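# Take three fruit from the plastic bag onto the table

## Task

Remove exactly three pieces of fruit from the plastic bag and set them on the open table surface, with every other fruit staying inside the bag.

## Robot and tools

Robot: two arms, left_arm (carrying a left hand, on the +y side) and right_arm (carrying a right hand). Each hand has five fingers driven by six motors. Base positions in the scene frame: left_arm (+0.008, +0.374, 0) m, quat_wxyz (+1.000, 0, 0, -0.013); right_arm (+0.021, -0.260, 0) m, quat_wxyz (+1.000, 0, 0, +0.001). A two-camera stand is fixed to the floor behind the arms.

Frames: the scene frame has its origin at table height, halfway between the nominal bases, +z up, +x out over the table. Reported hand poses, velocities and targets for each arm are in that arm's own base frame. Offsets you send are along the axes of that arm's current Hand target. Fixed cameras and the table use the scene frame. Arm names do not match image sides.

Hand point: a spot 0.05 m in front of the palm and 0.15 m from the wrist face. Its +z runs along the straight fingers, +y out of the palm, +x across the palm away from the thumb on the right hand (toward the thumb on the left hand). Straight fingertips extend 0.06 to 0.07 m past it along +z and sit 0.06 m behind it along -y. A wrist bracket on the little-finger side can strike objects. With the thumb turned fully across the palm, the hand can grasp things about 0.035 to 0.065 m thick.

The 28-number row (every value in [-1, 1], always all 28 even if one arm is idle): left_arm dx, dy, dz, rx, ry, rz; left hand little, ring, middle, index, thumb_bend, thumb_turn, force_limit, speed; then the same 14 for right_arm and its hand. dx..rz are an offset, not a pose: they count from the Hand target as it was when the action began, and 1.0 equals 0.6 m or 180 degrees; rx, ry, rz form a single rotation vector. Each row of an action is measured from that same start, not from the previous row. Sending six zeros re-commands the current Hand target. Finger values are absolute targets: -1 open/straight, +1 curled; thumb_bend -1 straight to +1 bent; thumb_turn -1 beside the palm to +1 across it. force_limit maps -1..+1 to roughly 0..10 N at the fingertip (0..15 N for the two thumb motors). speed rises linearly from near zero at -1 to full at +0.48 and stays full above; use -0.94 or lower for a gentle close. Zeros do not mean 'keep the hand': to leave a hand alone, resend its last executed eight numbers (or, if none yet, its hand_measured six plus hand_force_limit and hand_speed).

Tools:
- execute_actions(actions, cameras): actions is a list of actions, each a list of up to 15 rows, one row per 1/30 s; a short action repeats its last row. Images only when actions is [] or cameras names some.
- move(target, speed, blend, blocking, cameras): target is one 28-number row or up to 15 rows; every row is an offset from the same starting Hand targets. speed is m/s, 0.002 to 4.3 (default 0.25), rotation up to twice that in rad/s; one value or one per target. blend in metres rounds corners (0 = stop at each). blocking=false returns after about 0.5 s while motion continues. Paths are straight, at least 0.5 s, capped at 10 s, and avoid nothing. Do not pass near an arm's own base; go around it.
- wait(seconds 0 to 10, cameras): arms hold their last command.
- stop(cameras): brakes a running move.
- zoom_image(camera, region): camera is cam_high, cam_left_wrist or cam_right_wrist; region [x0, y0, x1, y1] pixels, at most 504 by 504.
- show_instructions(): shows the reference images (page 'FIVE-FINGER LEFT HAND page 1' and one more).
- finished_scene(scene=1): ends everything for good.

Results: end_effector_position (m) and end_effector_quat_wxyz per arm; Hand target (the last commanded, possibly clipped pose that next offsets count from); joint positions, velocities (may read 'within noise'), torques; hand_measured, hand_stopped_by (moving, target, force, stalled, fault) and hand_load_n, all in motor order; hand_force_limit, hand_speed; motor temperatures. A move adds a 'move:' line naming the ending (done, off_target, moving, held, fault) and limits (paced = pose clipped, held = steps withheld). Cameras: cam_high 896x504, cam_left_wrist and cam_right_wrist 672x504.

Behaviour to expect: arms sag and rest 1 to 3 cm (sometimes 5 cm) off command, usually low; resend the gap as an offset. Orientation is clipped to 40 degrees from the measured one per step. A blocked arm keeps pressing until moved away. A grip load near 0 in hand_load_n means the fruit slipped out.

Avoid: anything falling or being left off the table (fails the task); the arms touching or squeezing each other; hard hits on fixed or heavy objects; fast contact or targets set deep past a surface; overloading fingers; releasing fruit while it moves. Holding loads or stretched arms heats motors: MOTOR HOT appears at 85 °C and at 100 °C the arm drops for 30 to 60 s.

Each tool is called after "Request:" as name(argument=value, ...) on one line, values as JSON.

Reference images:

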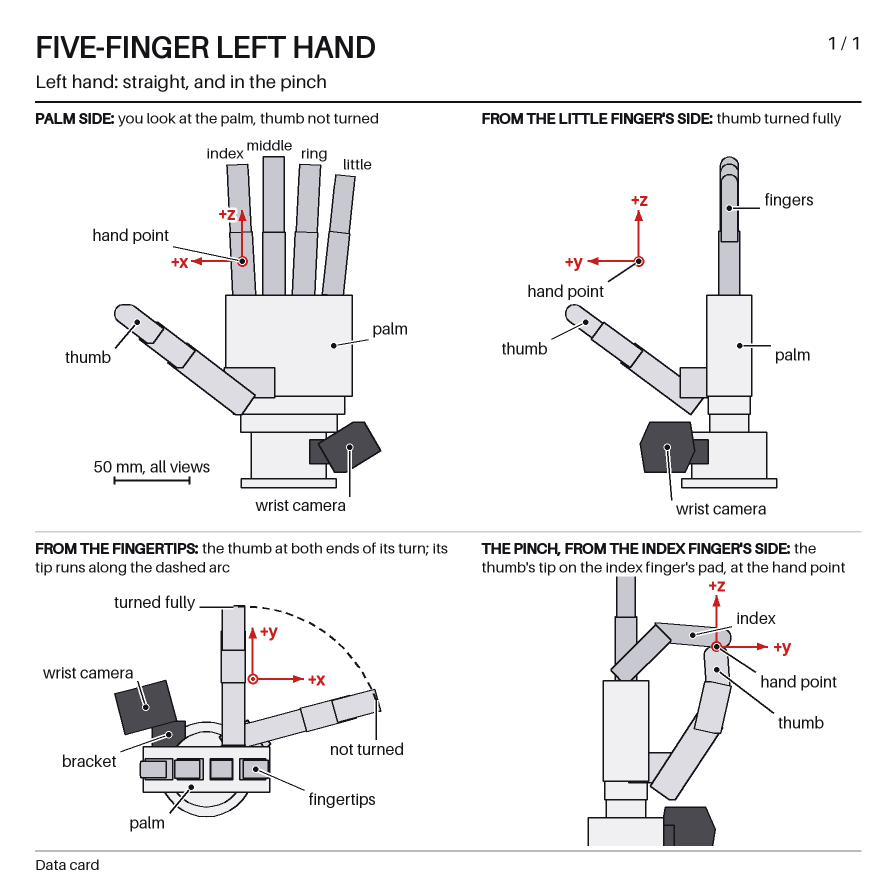

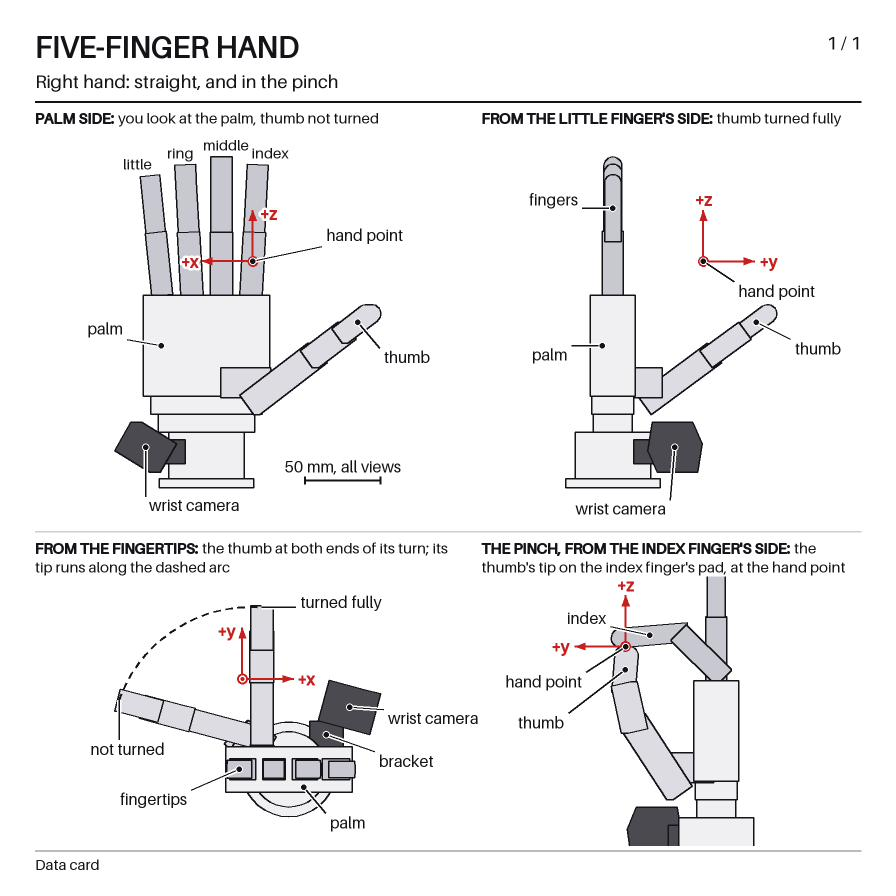

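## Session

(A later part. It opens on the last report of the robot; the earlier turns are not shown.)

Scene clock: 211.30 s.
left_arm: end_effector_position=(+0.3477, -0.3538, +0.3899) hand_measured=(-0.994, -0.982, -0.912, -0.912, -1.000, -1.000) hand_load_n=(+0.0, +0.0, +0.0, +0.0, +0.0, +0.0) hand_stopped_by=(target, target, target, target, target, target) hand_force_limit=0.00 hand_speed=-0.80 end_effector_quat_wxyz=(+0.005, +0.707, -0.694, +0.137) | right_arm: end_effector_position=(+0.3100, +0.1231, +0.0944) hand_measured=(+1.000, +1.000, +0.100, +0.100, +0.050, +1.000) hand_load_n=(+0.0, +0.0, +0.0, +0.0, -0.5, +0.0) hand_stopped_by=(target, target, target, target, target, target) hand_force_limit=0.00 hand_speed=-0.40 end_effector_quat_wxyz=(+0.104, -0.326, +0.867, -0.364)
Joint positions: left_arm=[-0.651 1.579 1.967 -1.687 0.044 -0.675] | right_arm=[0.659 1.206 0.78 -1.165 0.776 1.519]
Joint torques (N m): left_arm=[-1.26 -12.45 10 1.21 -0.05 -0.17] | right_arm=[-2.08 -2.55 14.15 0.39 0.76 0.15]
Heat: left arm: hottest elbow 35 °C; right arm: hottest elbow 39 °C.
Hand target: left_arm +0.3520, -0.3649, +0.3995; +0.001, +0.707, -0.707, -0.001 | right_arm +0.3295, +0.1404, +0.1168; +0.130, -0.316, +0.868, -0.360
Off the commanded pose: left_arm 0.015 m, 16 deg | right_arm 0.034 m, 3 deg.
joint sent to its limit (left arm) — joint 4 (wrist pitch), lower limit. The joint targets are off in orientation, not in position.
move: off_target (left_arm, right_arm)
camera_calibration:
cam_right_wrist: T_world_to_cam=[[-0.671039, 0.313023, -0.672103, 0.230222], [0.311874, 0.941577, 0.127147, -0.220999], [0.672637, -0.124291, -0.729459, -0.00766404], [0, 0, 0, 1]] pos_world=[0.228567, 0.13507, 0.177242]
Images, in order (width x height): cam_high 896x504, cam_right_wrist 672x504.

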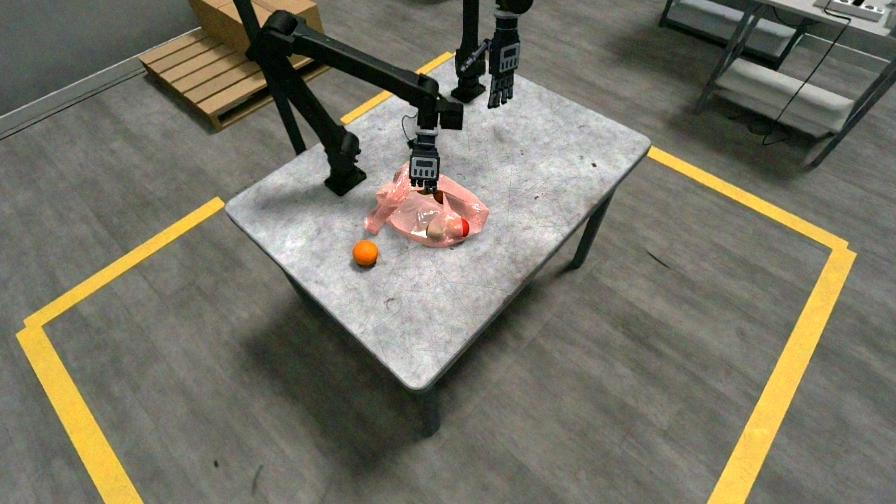

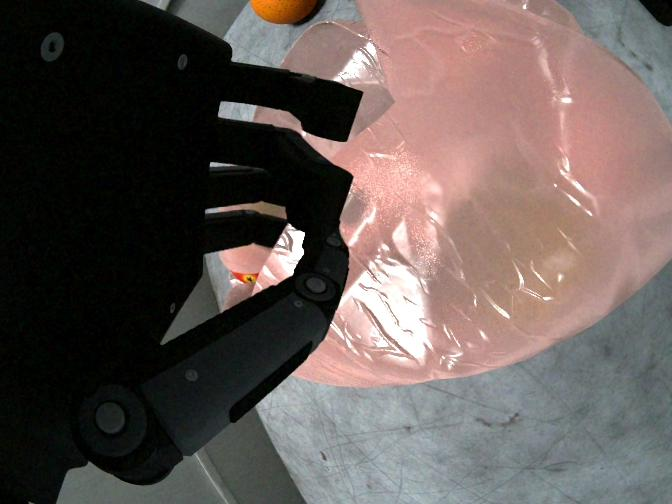

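Request:
move(target=[0,0,0,0,0,0,-1,-1,-1,-1,-1,-1,0,-0.8,-0.0403,0.04,-0.0353,0,0,0,1,1,0.1,0.1,0.05,1,0,-0.4], speed=0.06, cameras=["cam_right_wrist", "cam_high"])

Request:
zoom_image(camera="cam_high", region=[400, 160, 500, 260])

Scene clock: 213.27 s.
left_arm: end_effector_position=(+0.3477, -0.3538, +0.3899) hand_measured=(-0.994, -0.982, -0.912, -0.912, -1.000, -1.000) hand_load_n=(+0.0, +0.0, +0.0, +0.0, +0.0, +0.0) hand_stopped_by=(target, target, target, target, target, target) hand_force_limit=0.00 hand_speed=-0.80 end_effector_quat_wxyz=(+0.005, +0.707, -0.694, +0.137) | right_arm: end_effector_position=(+0.3117, +0.1626, +0.0943) hand_measured=(+1.000, +1.000, +0.100, +0.100, +0.050, +1.000) hand_load_n=(+0.0, +0.0, +0.0, +0.0, +0.0, +0.0) hand_stopped_by=(target, target, target, target, target, target) hand_force_limit=0.00 hand_speed=-0.40 end_effector_quat_wxyz=(+0.109, -0.324, +0.866, -0.365)
Joint positions: left_arm=[-0.651 1.579 1.967 -1.687 0.044 -0.675] | right_arm=[0.756 1.297 0.853 -1.234 0.776 1.655]
Joint torques (N m): left_arm=[-1.2 -12.16 10.04 1.2 -0.05 -0.18] | right_arm=[-1.96 -3.78 13.76 0.01 0.64 0.14]
Heat: left arm: hottest elbow 35 °C; right arm: hottest elbow 39 °C.
Hand target: left_arm +0.3520, -0.3649, +0.3995; +0.001, +0.707, -0.707, -0.001 | right_arm +0.3275, +0.1804, +0.1148; +0.130, -0.316, +0.868, -0.360
Off the commanded pose: left_arm 0.015 m, 16 deg | right_arm 0.031 m, 3 deg.
joint sent to its limit (left arm) — joint 4 (wrist pitch), lower limit. The joint targets are off in orientation, not in position.
move: off_target (left_arm, right_arm)
camera_calibration:
cam_right_wrist: T_world_to_cam=[[-0.663878, 0.313736, -0.678849, 0.217187], [0.310487, 0.941444, 0.131457, -0.258736], [0.680341, -0.123502, -0.722415, -0.00710569], [0, 0, 0, 1]] pos_world=[0.229354, 0.174569, 0.176316]
Images, in order (width x height): cam_high 896x504, cam_right_wrist 672x504.

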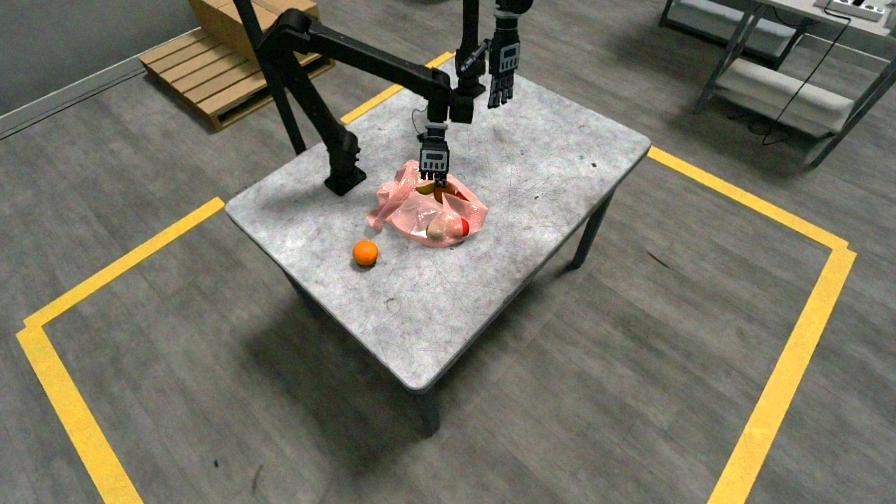

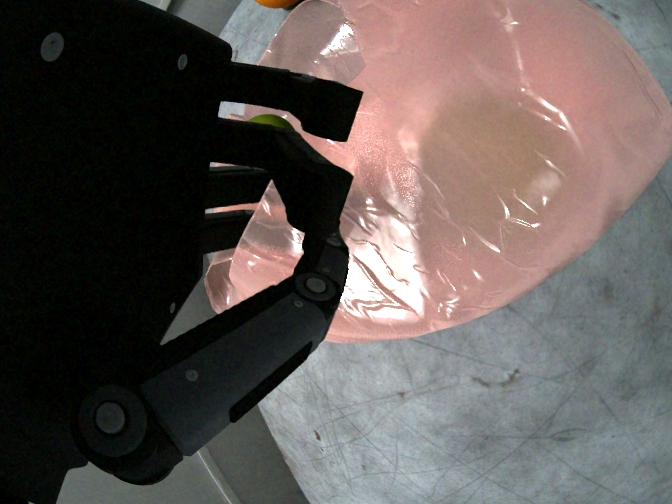

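Scaled by 5.040.

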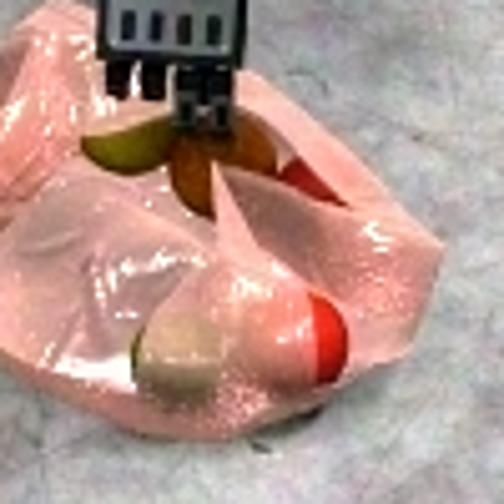

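Request:
move(target=[0,0,0,0,0,0,-1,-1,-1,-1,-1,-1,0,-0.8,0,0,0.01,0,0,0,1,1,-0.42,-0.42,-0.8,1,0,-0.4], speed=0.06, cameras=["cam_right_wrist", "cam_high"])

Request:
zoom_image(camera="cam_high", region=[400, 160, 500, 260])

Request:
zoom_image(camera="cam_right_wrist", region=[170, 60, 500, 420])

Scene clock: 215.90 s.
left_arm: end_effector_position=(+0.3477, -0.3538, +0.3899) hand_measured=(-0.994, -0.982, -0.912, -0.912, -1.000, -1.000) hand_load_n=(+0.0, +0.0, +0.0, +0.5, +0.0, +0.0) hand_stopped_by=(target, target, target, target, target, target) hand_force_limit=0.00 hand_speed=-0.80 end_effector_quat_wxyz=(+0.005, +0.707, -0.694, +0.137) | right_arm: end_effector_position=(+0.3117, +0.1626, +0.0936) hand_measured=(+1.000, +1.000, -0.420, -0.420, -0.800, +1.000) hand_load_n=(+0.0, +0.0, +0.0, -0.5, +0.0, +0.0) hand_stopped_by=(target, target, target, target, target, target) hand_force_limit=0.00 hand_speed=-0.40 end_effector_quat_wxyz=(+0.108, -0.323, +0.866, -0.365)
Joint positions: left_arm=[-0.651 1.579 1.967 -1.687 0.044 -0.675] | right_arm=[0.756 1.299 0.853 -1.234 0.776 1.657]
Joint torques (N m): left_arm=[-1.32 -12.45 10.03 1.22 -0.07 -0.16] | right_arm=[-3.9 -4.13 12.96 0.79 0.66 -0.05]
Heat: left arm: hottest elbow 35 °C; right arm: hottest elbow 39 °C.
Hand target: left_arm +0.3520, -0.3649, +0.3995; +0.001, +0.707, -0.707, -0.001 | right_arm +0.3302, +0.1772, +0.1106; +0.130, -0.316, +0.868, -0.360
Off the commanded pose: left_arm 0.015 m, 16 deg | right_arm 0.029 m, 3 deg.
joint sent to its limit (left arm) — joint 4 (wrist pitch), lower limit. The joint targets are off in orientation, not in position.
move: off_target (left_arm, right_arm)
camera_calibration:
cam_right_wrist: T_world_to_cam=[[-0.664067, 0.313744, -0.67866, 0.216824], [0.311612, 0.941244, 0.130224, -0.258793], [0.679641, -0.125001, -0.722816, -0.00710164], [0, 0, 0, 1]] pos_world=[0.229456, 0.174672, 0.175718]
Images, in order (width x height): cam_high 896x504, cam_right_wrist 672x504.

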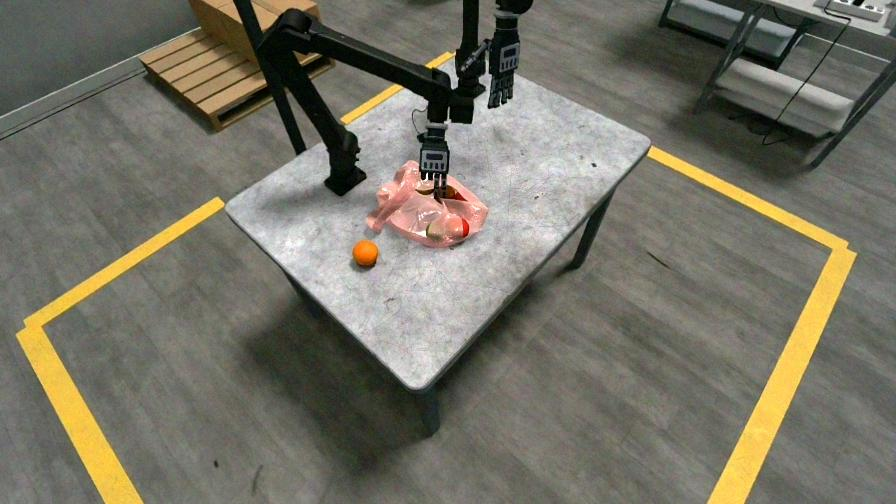

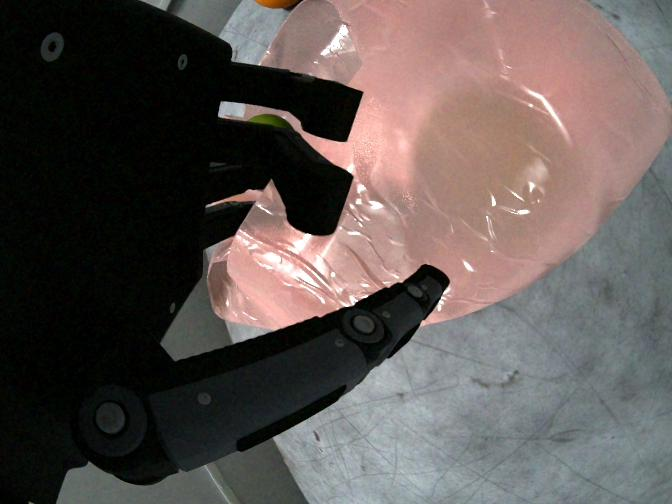

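Scaled by 5.040.

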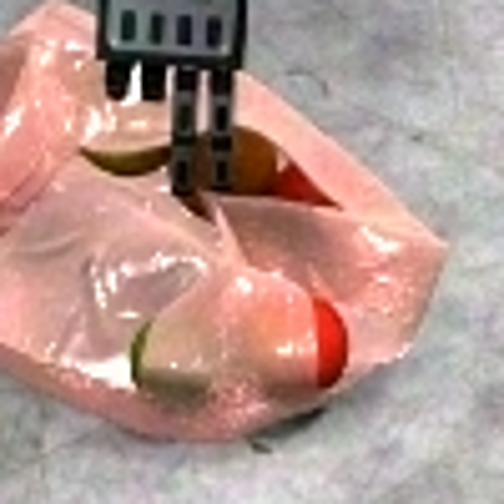

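Scaled by 1.400 from the camera's 672x504 image, which has a finer 960x720 frame.

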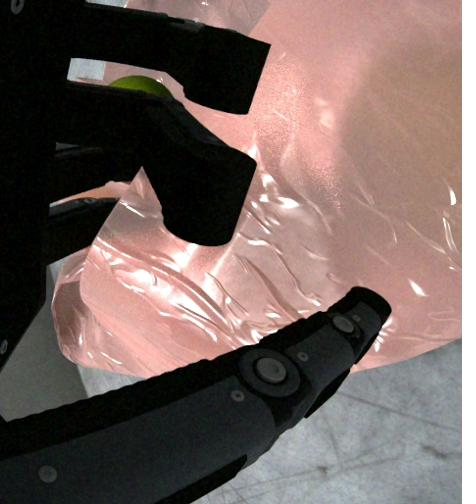

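Request:
move(target=[[0,0,0,0,0,0,-1,-1,-1,-1,-1,-1,0,-0.8,0,0,0.001,0,0,0,1,1,0.1,0.1,0.05,1,0,-0.3],[0,0,0,0,0,0,-1,-1,-1,-1,-1,-1,0,-0.8,0.0109,-0.0201,0.0531,0,0,0,1,1,0.1,0.1,0.05,1,0,-0.3]], speed=0.06, cameras=["cam_right_wrist", "cam_high"])

Request:
zoom_image(camera="cam_high", region=[400, 160, 500, 260])

Scene clock: 220.47 s.
left_arm: end_effector_position=(+0.3477, -0.3538, +0.3899) hand_measured=(-0.994, -0.982, -0.912, -0.912, -1.000, -1.000) hand_load_n=(-0.5, +0.0, +0.0, +0.0, +0.0, +0.0) hand_stopped_by=(target, target, target, target, target, target) hand_force_limit=0.00 hand_speed=-0.80 end_effector_quat_wxyz=(+0.005, +0.707, -0.694, +0.137) | right_arm: end_effector_position=(+0.3415, +0.1517, +0.0940) hand_measured=(+1.000, +1.000, +0.100, +0.100, +0.050, +1.000) hand_load_n=(+0.0, +0.0, +0.0, +0.0, +0.0, +0.0) hand_stopped_by=(target, target, target, target, target, target) hand_force_limit=0.00 hand_speed=-0.30 end_effector_quat_wxyz=(+0.124, -0.318, +0.868, -0.360)
Joint positions: left_arm=[-0.651 1.579 1.967 -1.687 0.044 -0.675] | right_arm=[0.672 1.3 0.853 -1.114 0.782 1.537]
Joint torques (N m): left_arm=[-1.14 -12.34 10.02 1.26 -0.05 -0.17] | right_arm=[-4.95 -4.54 8.32 1.13 0.56 -0.11]
Heat: left arm: hottest elbow 36 °C; right arm: hottest elbow 39 °C.
Hand target: left_arm +0.3520, -0.3649, +0.3995; +0.001, +0.707, -0.707, -0.001 | right_arm +0.3452, +0.1491, +0.0965; +0.130, -0.316, +0.868, -0.360
Off the commanded pose: left_arm 0.015 m, 16 deg | right_arm 0.005 m, 1 deg.
joint sent to its limit (left arm) — joint 4 (wrist pitch), lower limit. The joint targets are off in orientation, not in position.
move: off_target (left_arm)
camera_calibration:
cam_right_wrist: T_world_to_cam=[[-0.645547, 0.327568, -0.689904, 0.232958], [0.306252, 0.938566, 0.159072, -0.258396], [0.699627, -0.108595, -0.706207, -0.0393096], [0, 0, 0, 1]] pos_world=[0.257022, 0.161943, 0.174062]
Images, in order (width x height): cam_high 896x504, cam_right_wrist 672x504.

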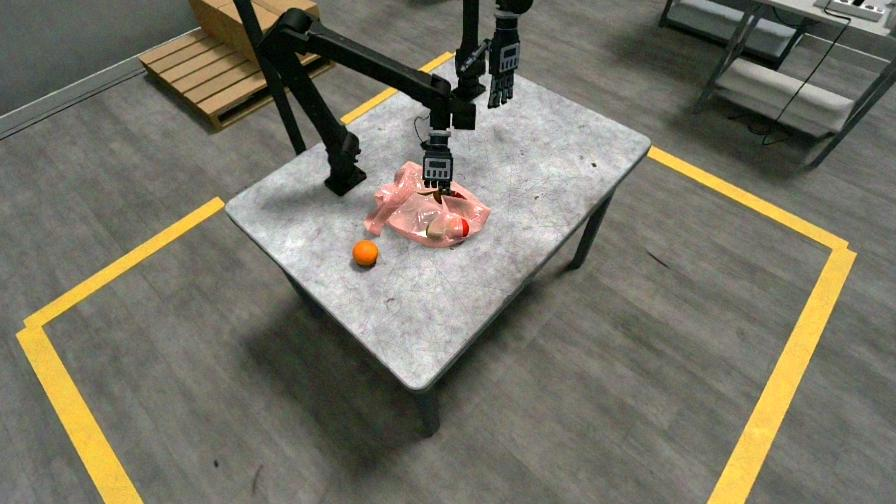

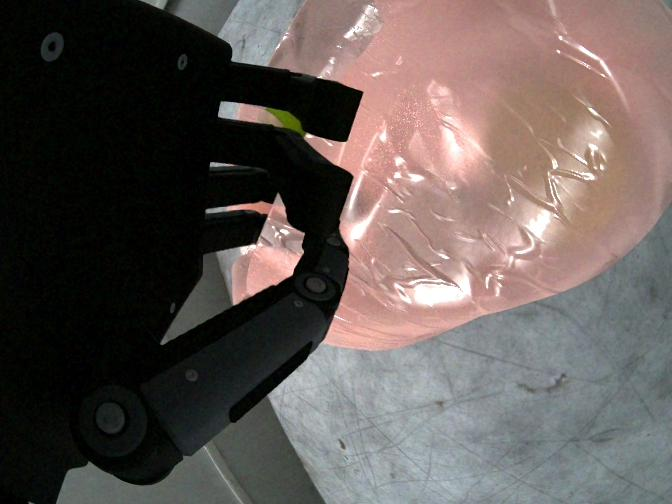

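Scaled by 5.040.

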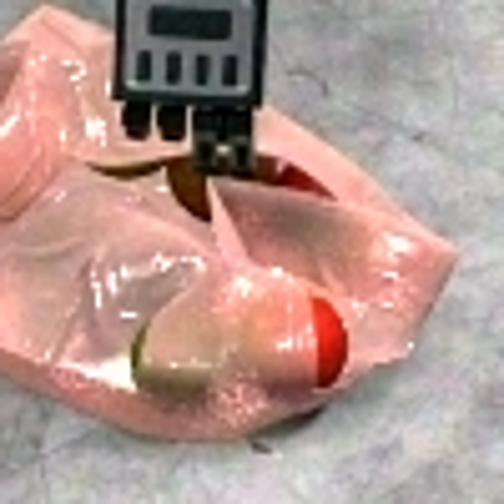

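Request:
move(target=[0,0,0,0,0,0,-1,-1,-1,-1,-1,-1,0,-0.8,0.032,0.0148,0.0322,0,0,0,1,1,0.1,0.1,0.05,1,0,-0.3], speed=0.06, cameras=["cam_right_wrist", "cam_high"])

Request:
zoom_image(camera="cam_high", region=[400, 160, 500, 260])

Scene clock: 223.40 s.
left_arm: end_effector_position=(+0.3477, -0.3538, +0.3899) hand_measured=(-0.994, -0.982, -0.912, -0.912, -1.000, -1.000) hand_load_n=(+0.0, +0.0, -0.5, +0.0, +0.0, +0.0) hand_stopped_by=(target, target, target, target, target, target) hand_force_limit=0.00 hand_speed=-0.80 end_effector_quat_wxyz=(+0.005, +0.707, -0.694, +0.137) | right_arm: end_effector_position=(+0.3326, +0.1345, +0.0740) hand_measured=(+1.000, +1.000, +0.100, +0.100, +0.050, +1.000) hand_load_n=(+0.0, +0.0, +0.0, +0.0, +0.0, +0.0) hand_stopped_by=(target, target, target, target, target, target) hand_force_limit=0.00 hand_speed=-0.30 end_effector_quat_wxyz=(+0.123, -0.319, +0.868, -0.361)
Joint positions: left_arm=[-0.651 1.579 1.967 -1.687 0.044 -0.675] | right_arm=[0.647 1.276 0.773 -1.034 0.782 1.5]
Joint torques (N m): left_arm=[-1.32 -12.16 10.04 1.24 -0.05 -0.18] | right_arm=[-3.9 -4.95 7.6 1.55 0.51 -0.09]
Heat: left arm: hottest elbow 36 °C; right arm: hottest elbow 39 °C.
Hand target: left_arm +0.3520, -0.3649, +0.3995; +0.001, +0.707, -0.707, -0.001 | right_arm +0.3352, +0.1311, +0.0767; +0.130, -0.316, +0.868, -0.360
Off the commanded pose: left_arm 0.015 m, 16 deg | right_arm 0.005 m, 1 deg.
joint sent to its limit (left arm) — joint 4 (wrist pitch), lower limit. The joint targets are off in orientation, not in position.
move: off_target (left_arm)
camera_calibration:
cam_right_wrist: T_world_to_cam=[[-0.646805, 0.325746, -0.689589, 0.219712], [0.305579, 0.939133, 0.157004, -0.235989], [0.698759, -0.109173, -0.706977, -0.0486554], [0, 0, 0, 1]] pos_world=[0.248223, 0.144743, 0.154164]
Images, in order (width x height): cam_high 896x504, cam_right_wrist 672x504.

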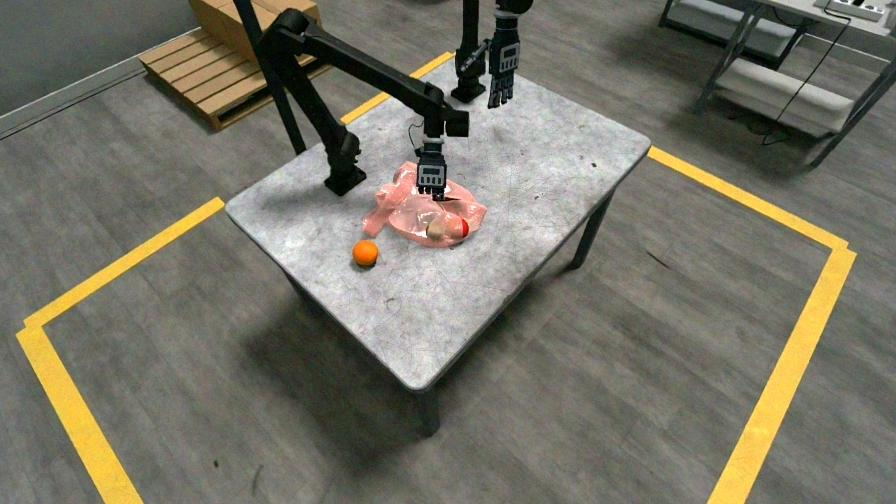

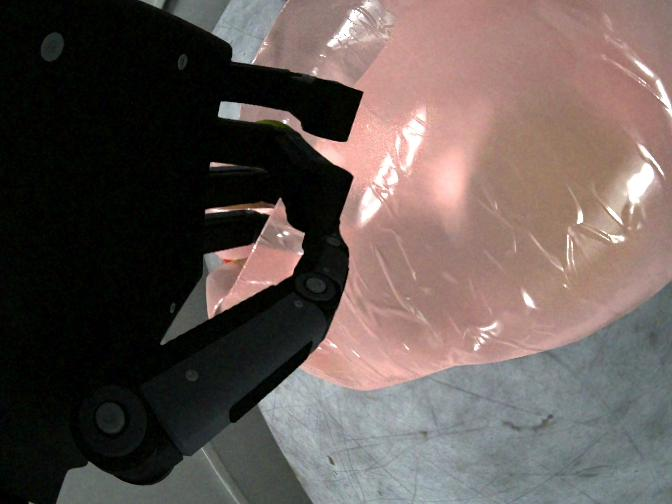

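Scaled by 5.040.

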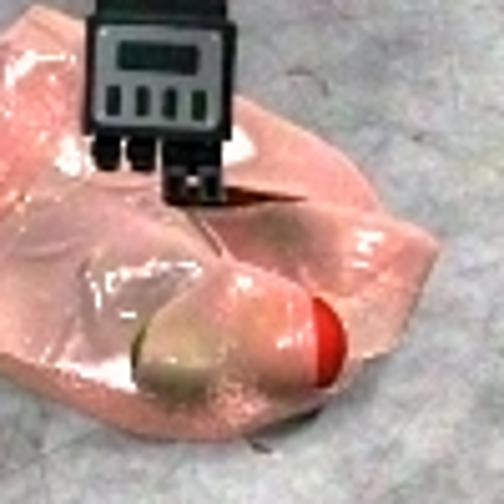

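Request:
move(target=[[0,0,0,0,0,0,-1,-1,-1,-1,-1,-1,0,-0.8,0.0171,-0.0592,-0.0303,0,0,0,1,1,0.1,0.1,0.05,1,0,-0.3],[0,0,0,0,0,0,-1,-1,-1,-1,-1,-1,0,-0.8,0.0557,-0.0825,-0.0072,0,0,0,1,1,0.1,0.1,0.05,1,0,-0.3],[0,0,0,0,0,0,-1,-1,-1,-1,-1,-1,0,-0.8,0.076,-0.0423,0.0307,0,0,0,1,1,0.1,0.1,0.05,1,0,-0.3]], speed=0.08, blend=[0.01,0.01,0], cameras=["cam_right_wrist", "cam_high"])

Request:
zoom_image(camera="cam_high", region=[380, 160, 500, 260])

Scene clock: 226.90 s.
left_arm: end_effector_position=(+0.3477, -0.3538, +0.3899) hand_measured=(-0.994, -0.982, -0.912, -0.912, -1.000, -1.000) hand_load_n=(+0.0, +0.0, +0.5, +0.0, +0.0, +0.0) hand_stopped_by=(target, target, target, target, target, target) hand_force_limit=0.00 hand_speed=-0.80 end_effector_quat_wxyz=(+0.005, +0.707, -0.694, +0.137) | right_arm: end_effector_position=(+0.3179, +0.0813, +0.0814) hand_measured=(+1.000, +1.000, +0.100, +0.100, +0.050, +1.000) hand_load_n=(+0.0, +0.0, +0.0, +0.0, +0.0, +0.0) hand_stopped_by=(target, target, target, target, target, target) hand_force_limit=0.00 hand_speed=-0.30 end_effector_quat_wxyz=(+0.126, -0.318, +0.868, -0.360)
Joint positions: left_arm=[-0.651 1.579 1.967 -1.687 0.044 -0.675] | right_arm=[0.522 1.112 0.665 -0.962 0.768 1.325]
Joint torques (N m): left_arm=[-1.32 -12.22 10 1.25 -0.06 -0.17] | right_arm=[-4.54 -2.32 8.05 1.37 0.42 -0.14]
Heat: left arm: hottest elbow 36 °C; right arm: hottest elbow 39 °C.
Hand target: left_arm +0.3520, -0.3649, +0.3995; +0.001, +0.707, -0.707, -0.001 | right_arm +0.3202, +0.0781, +0.0818; +0.130, -0.316, +0.868, -0.360
Off the commanded pose: left_arm 0.015 m, 16 deg | right_arm 0.004 m, 1 deg.
joint sent to its limit (left arm) — joint 4 (wrist pitch), lower limit. The joint targets are off in orientation, not in position.
move: off_target (left_arm)
camera_calibration:
cam_right_wrist: T_world_to_cam=[[-0.644519, 0.328254, -0.690539, 0.231752], [0.304529, 0.938634, 0.161955, -0.182682], [0.701326, -0.105906, -0.70493, -0.0402349], [0, 0, 0, 1]] pos_world=[0.233218, 0.0911369, 0.161257]
Images, in order (width x height): cam_high 896x504, cam_right_wrist 672x504.

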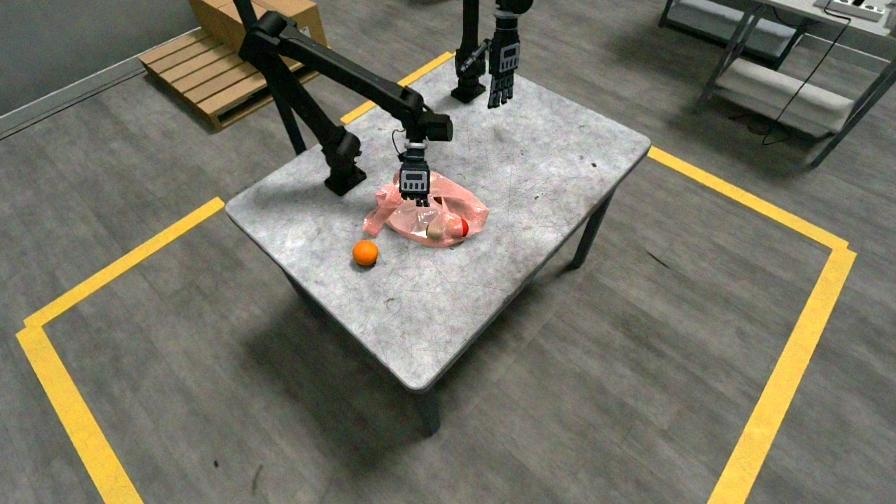

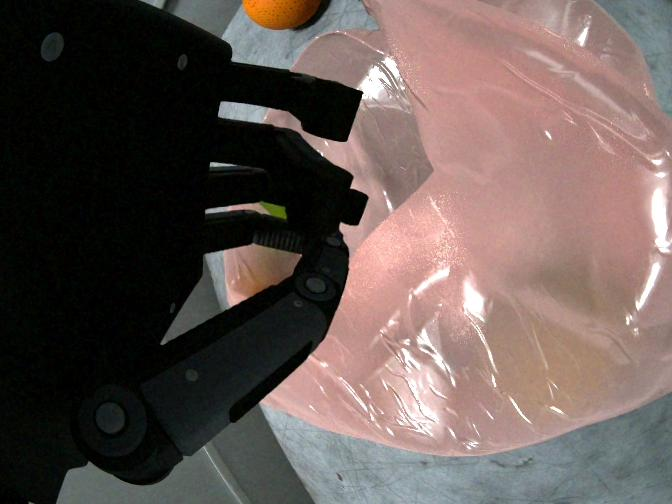

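Scaled by 4.200.

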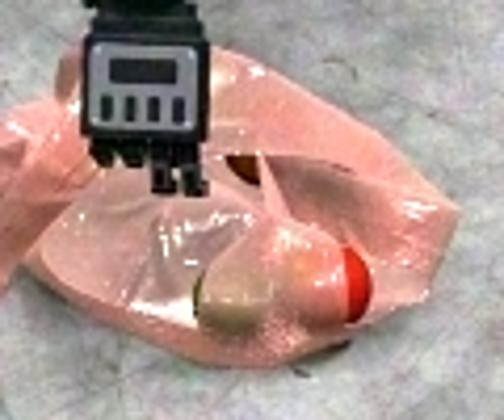

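Request:
move(target=[0,0,0,0,0,0,-1,-1,-1,-1,-1,-1,0,-0.8,-0.0578,0.0208,-0.0398,0,0,0,1,1,0.1,0.1,0.05,1,0,-0.3], speed=0.08, cameras=["cam_right_wrist", "cam_high"])

Request:
zoom_image(camera="cam_high", region=[400, 160, 500, 260])

Scene clock: 228.70 s.
left_arm: end_effector_position=(+0.3477, -0.3538, +0.3899) hand_measured=(-0.994, -0.982, -0.912, -0.912, -1.000, -1.000) hand_load_n=(+0.0, +0.0, +0.0, +0.0, +0.0, +0.0) hand_stopped_by=(target, target, target, target, target, target) hand_force_limit=0.00 hand_speed=-0.80 end_effector_quat_wxyz=(+0.005, +0.707, -0.694, +0.137) | right_arm: end_effector_position=(+0.3096, +0.1037, +0.0686) hand_measured=(+1.000, +1.000, +0.100, +0.100, +0.050, +1.000) hand_load_n=(+0.0, +0.0, +0.0, +0.0, +0.0, +0.0) hand_stopped_by=(target, target, target, target, target, target) hand_force_limit=0.00 hand_speed=-0.30 end_effector_quat_wxyz=(+0.105, -0.325, +0.867, -0.362)
Joint positions: left_arm=[-0.651 1.579 1.967 -1.687 0.044 -0.675] | right_arm=[0.604 1.196 0.697 -1.036 0.773 1.442]
Joint torques (N m): left_arm=[-1.2 -12.51 10 1.2 -0.07 -0.18] | right_arm=[-2.26 -2.2 13.7 0.44 0.65 0.09]
Heat: left arm: hottest elbow 36 °C; right arm: hottest elbow 39 °C.
Hand target: left_arm +0.3520, -0.3649, +0.3995; +0.001, +0.707, -0.707, -0.001 | right_arm +0.3302, +0.1201, +0.0897; +0.130, -0.316, +0.868, -0.360
Off the commanded pose: left_arm 0.015 m, 16 deg | right_arm 0.034 m, 3 deg.
joint sent to its limit (left arm) — joint 4 (wrist pitch), lower limit. The joint targets are off in orientation, not in position.
move: off_target (left_arm, right_arm)
camera_calibration:
cam_right_wrist: T_world_to_cam=[[-0.670774, 0.315533, -0.671194, 0.218294], [0.311943, 0.941074, 0.130659, -0.19953], [0.67287, -0.121732, -0.729676, -0.0289785], [0, 0, 0, 1]] pos_world=[0.228167, 0.115366, 0.151443]
Images, in order (width x height): cam_high 896x504, cam_right_wrist 672x504.

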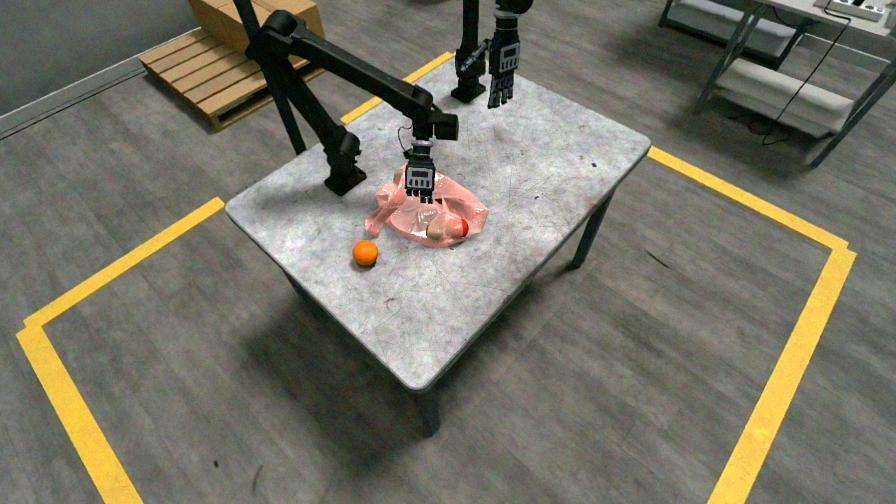

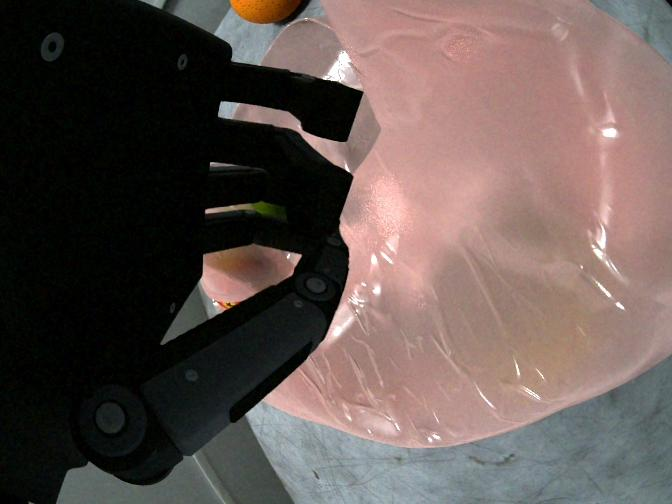

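Scaled by 5.040.

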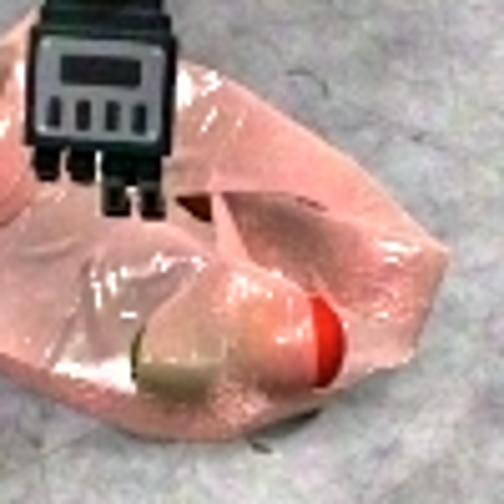

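Request:
move(target=[0,0,0,0,0,0,-1,-1,-1,-1,-1,-1,0,-0.8,-0.0145,-0.0117,-0.025,0,0,0,1,1,0.1,0.1,0.05,1,0,-0.3], speed=0.08, cameras=["cam_right_wrist", "cam_high"])

Request:
zoom_image(camera="cam_high", region=[400, 160, 500, 260])

Scene clock: 230.30 s.
left_arm: end_effector_position=(+0.3477, -0.3538, +0.3899) hand_measured=(-0.994, -0.982, -0.912, -0.912, -1.000, -1.000) hand_load_n=(+0.0, +0.0, +0.0, +0.0, +0.0, +0.0) hand_stopped_by=(target, target, target, target, target, target) hand_force_limit=0.00 hand_speed=-0.80 end_effector_quat_wxyz=(+0.005, +0.707, -0.694, +0.137) | right_arm: end_effector_position=(+0.3132, +0.1131, +0.0832) hand_measured=(+1.000, +1.000, +0.100, +0.100, +0.050, +1.000) hand_load_n=(+0.0, +0.0, +0.0, +0.0, +0.0, +0.0) hand_stopped_by=(target, target, target, target, target, target) hand_force_limit=0.00 hand_speed=-0.30 end_effector_quat_wxyz=(+0.104, -0.325, +0.867, -0.363)
Joint positions: left_arm=[-0.651 1.579 1.967 -1.687 0.044 -0.675] | right_arm=[0.624 1.204 0.746 -1.099 0.774 1.471]
Joint torques (N m): left_arm=[-1.32 -12.4 10 1.2 -0.06 -0.17] | right_arm=[-2.49 -2.84 14.06 0.36 0.74 0.17]
Heat: left arm: hottest elbow 36 °C; right arm: hottest elbow 39 °C.
Hand target: left_arm +0.3520, -0.3649, +0.3995; +0.001, +0.707, -0.707, -0.001 | right_arm +0.3333, +0.1301, +0.1052; +0.130, -0.316, +0.868, -0.360
Off the commanded pose: left_arm 0.015 m, 16 deg | right_arm 0.034 m, 3 deg.
joint sent to its limit (left arm) — joint 4 (wrist pitch), lower limit. The joint targets are off in orientation, not in position.
move: off_target (left_arm, right_arm)
camera_calibration:
cam_right_wrist: T_world_to_cam=[[-0.670885, 0.314885, -0.671387, 0.227618], [0.312664, 0.941072, 0.128939, -0.21148], [0.672424, -0.123415, -0.729805, -0.0192439], [0, 0, 0, 1]] pos_world=[0.231768, 0.124969, 0.166043]
Images, in order (width x height): cam_high 896x504, cam_right_wrist 672x504.

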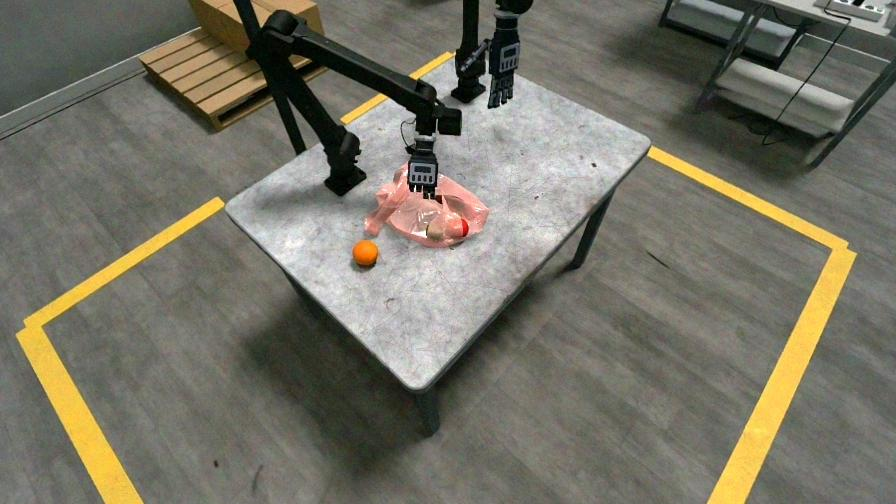

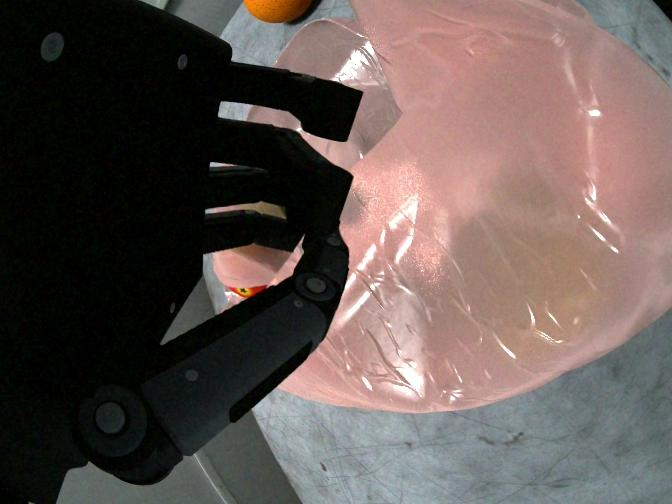

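Scaled by 5.040.

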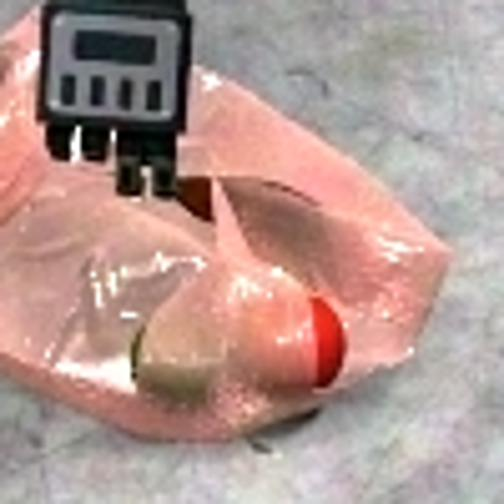

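Request:
move(target=[0,0,0,0,0,0,-1,-1,-1,-1,-1,-1,0,-0.8,-0.0266,0.0150,-0.0150,0,0,0,1,1,0.1,0.1,0.05,1,0,-0.3], speed=0.08, cameras=["cam_right_wrist", "cam_high"])

Request:
zoom_image(camera="cam_high", region=[400, 160, 500, 260])

Scene clock: 232.03 s.
left_arm: end_effector_position=(+0.3477, -0.3538, +0.3899) hand_measured=(-0.994, -0.982, -0.912, -0.912, -1.000, -1.000) hand_load_n=(+0.0, -0.5, +0.0, +0.0, +0.0, +0.0) hand_stopped_by=(target, target, target, target, target, target) hand_force_limit=0.00 hand_speed=-0.80 end_effector_quat_wxyz=(+0.005, +0.707, -0.694, +0.137) | right_arm: end_effector_position=(+0.3177, +0.1323, +0.0838) hand_measured=(+1.000, +1.000, +0.100, +0.100, +0.050, +1.000) hand_load_n=(+0.0, +0.5, +0.0, +0.0, +0.0, +0.0) hand_stopped_by=(target, target, target, target, target, target) hand_force_limit=0.00 hand_speed=-0.30 end_effector_quat_wxyz=(+0.105, -0.325, +0.867, -0.364)
Joint positions: left_arm=[-0.651 1.579 1.967 -1.687 0.044 -0.675] | right_arm=[0.667 1.255 0.789 -1.132 0.776 1.531]
Joint torques (N m): left_arm=[-1.32 -12.28 10 1.25 -0.05 -0.19] | right_arm=[-2.37 -2.32 13.93 0.32 0.65 0.13]
Heat: left arm: hottest elbow 36 °C; right arm: hottest elbow 39 °C.
Hand target: left_arm +0.3520, -0.3649, +0.3995; +0.001, +0.707, -0.707, -0.001 | right_arm +0.3374, +0.1501, +0.1053; +0.130, -0.316, +0.868, -0.360
Off the commanded pose: left_arm 0.015 m, 16 deg | right_arm 0.034 m, 3 deg.
joint sent to its limit (left arm) — joint 4 (wrist pitch), lower limit. The joint targets are off in orientation, not in position.
move: off_target (left_arm, right_arm)
camera_calibration:
cam_right_wrist: T_world_to_cam=[[-0.670258, 0.313662, -0.672585, 0.22512], [0.312083, 0.94139, 0.128016, -0.23085], [0.673319, -0.124099, -0.728863, -0.0196537], [0, 0, 0, 1]] pos_world=[0.236166, 0.14427, 0.16664]
Images, in order (width x height): cam_high 896x504, cam_right_wrist 672x504.

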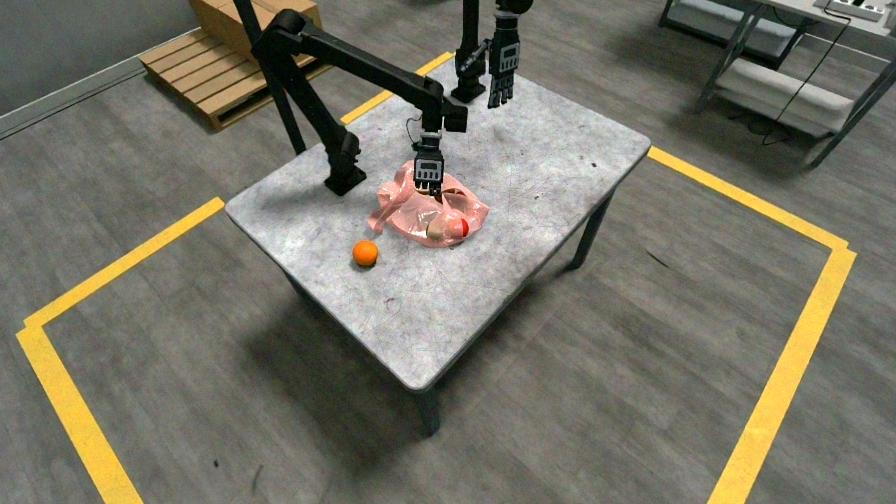

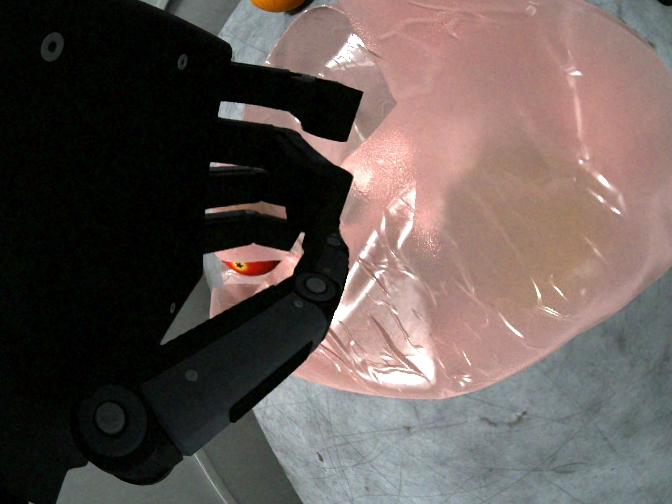

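Scaled by 5.040.

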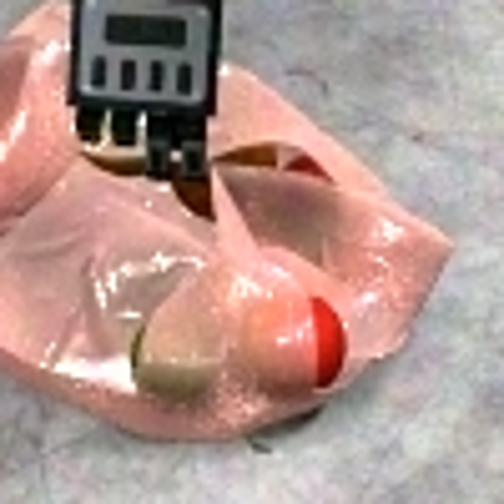

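Request:
move(target=[0,0,0,0,0,0,-1,-1,-1,-1,-1,-1,0,-0.8,0,0,0,0,0,0,1,1,0.1,0.1,-0.8,1,0,-0.3], speed=0.08, cameras=["cam_right_wrist", "cam_high"])

Request:
zoom_image(camera="cam_high", region=[400, 160, 500, 260])

Scene clock: 233.73 s.
left_arm: end_effector_position=(+0.3477, -0.3538, +0.3899) hand_measured=(-0.994, -0.982, -0.912, -0.912, -1.000, -1.000) hand_load_n=(+0.0, +0.0, +0.0, +0.0, +0.0, +0.0) hand_stopped_by=(target, target, target, target, target, target) hand_force_limit=0.00 hand_speed=-0.80 end_effector_quat_wxyz=(+0.005, +0.707, -0.694, +0.137) | right_arm: end_effector_position=(+0.3180, +0.1321, +0.0840) hand_measured=(+1.000, +1.000, +0.100, +0.100, -0.800, +1.000) hand_load_n=(+0.0, +0.0, +0.0, +0.0, +0.0, +0.0) hand_stopped_by=(target, target, target, target, target, target) hand_force_limit=0.00 hand_speed=-0.30 end_effector_quat_wxyz=(+0.105, -0.325, +0.867, -0.364)
Joint positions: left_arm=[-0.651 1.579 1.967 -1.687 0.044 -0.675] | right_arm=[0.667 1.255 0.789 -1.132 0.777 1.532]
Joint torques (N m): left_arm=[-1.2 -12.28 9.96 1.21 -0.05 -0.17] | right_arm=[-2.2 -3.37 14.11 0.35 0.64 0.1]
Heat: left arm: hottest elbow 36 °C; right arm: hottest elbow 39 °C.
Hand target: left_arm +0.3520, -0.3649, +0.3995; +0.001, +0.707, -0.707, -0.001 | right_arm +0.3374, +0.1501, +0.1053; +0.130, -0.316, +0.868, -0.360
Off the commanded pose: left_arm 0.015 m, 16 deg | right_arm 0.034 m, 3 deg.
joint sent to its limit (left arm) — joint 4 (wrist pitch), lower limit. The joint targets are off in orientation, not in position.
move: off_target (left_arm, right_arm)
camera_calibration:
cam_right_wrist: T_world_to_cam=[[-0.668673, 0.314031, -0.673988, 0.225054], [0.312931, 0.941107, 0.128026, -0.231076], [0.6745, -0.125304, -0.727564, -0.0201121], [0, 0, 0, 1]] pos_world=[0.236364, 0.144274, 0.166635]
Images, in order (width x height): cam_high 896x504, cam_right_wrist 672x504.

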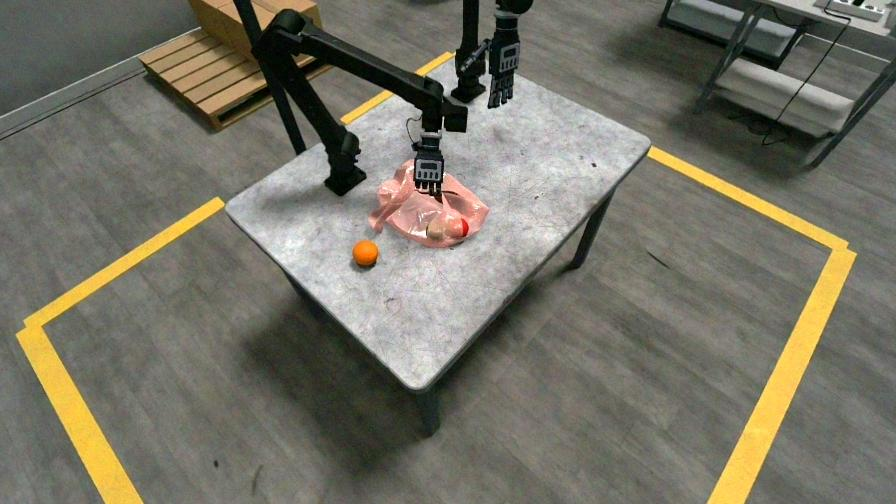

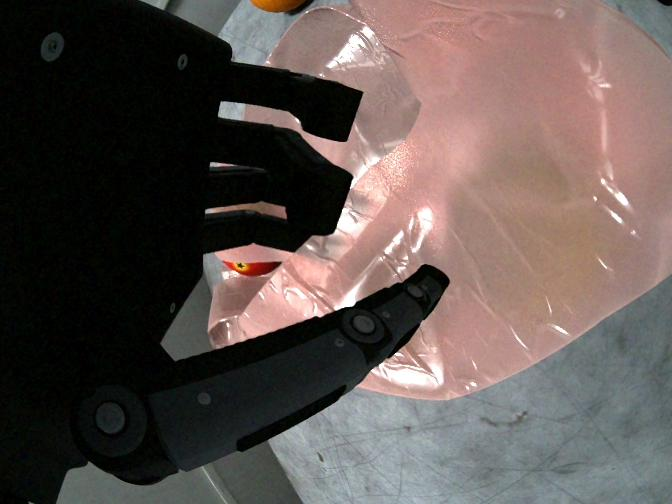

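Scaled by 5.040.

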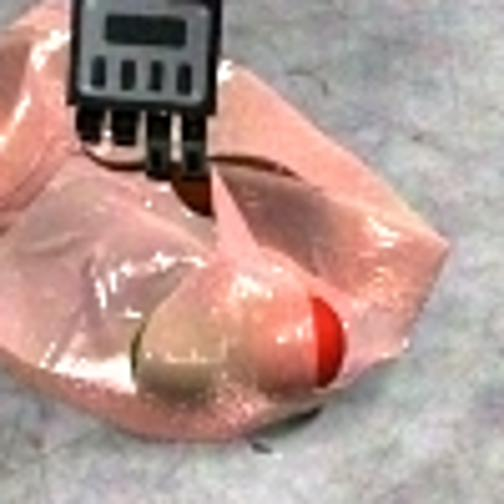

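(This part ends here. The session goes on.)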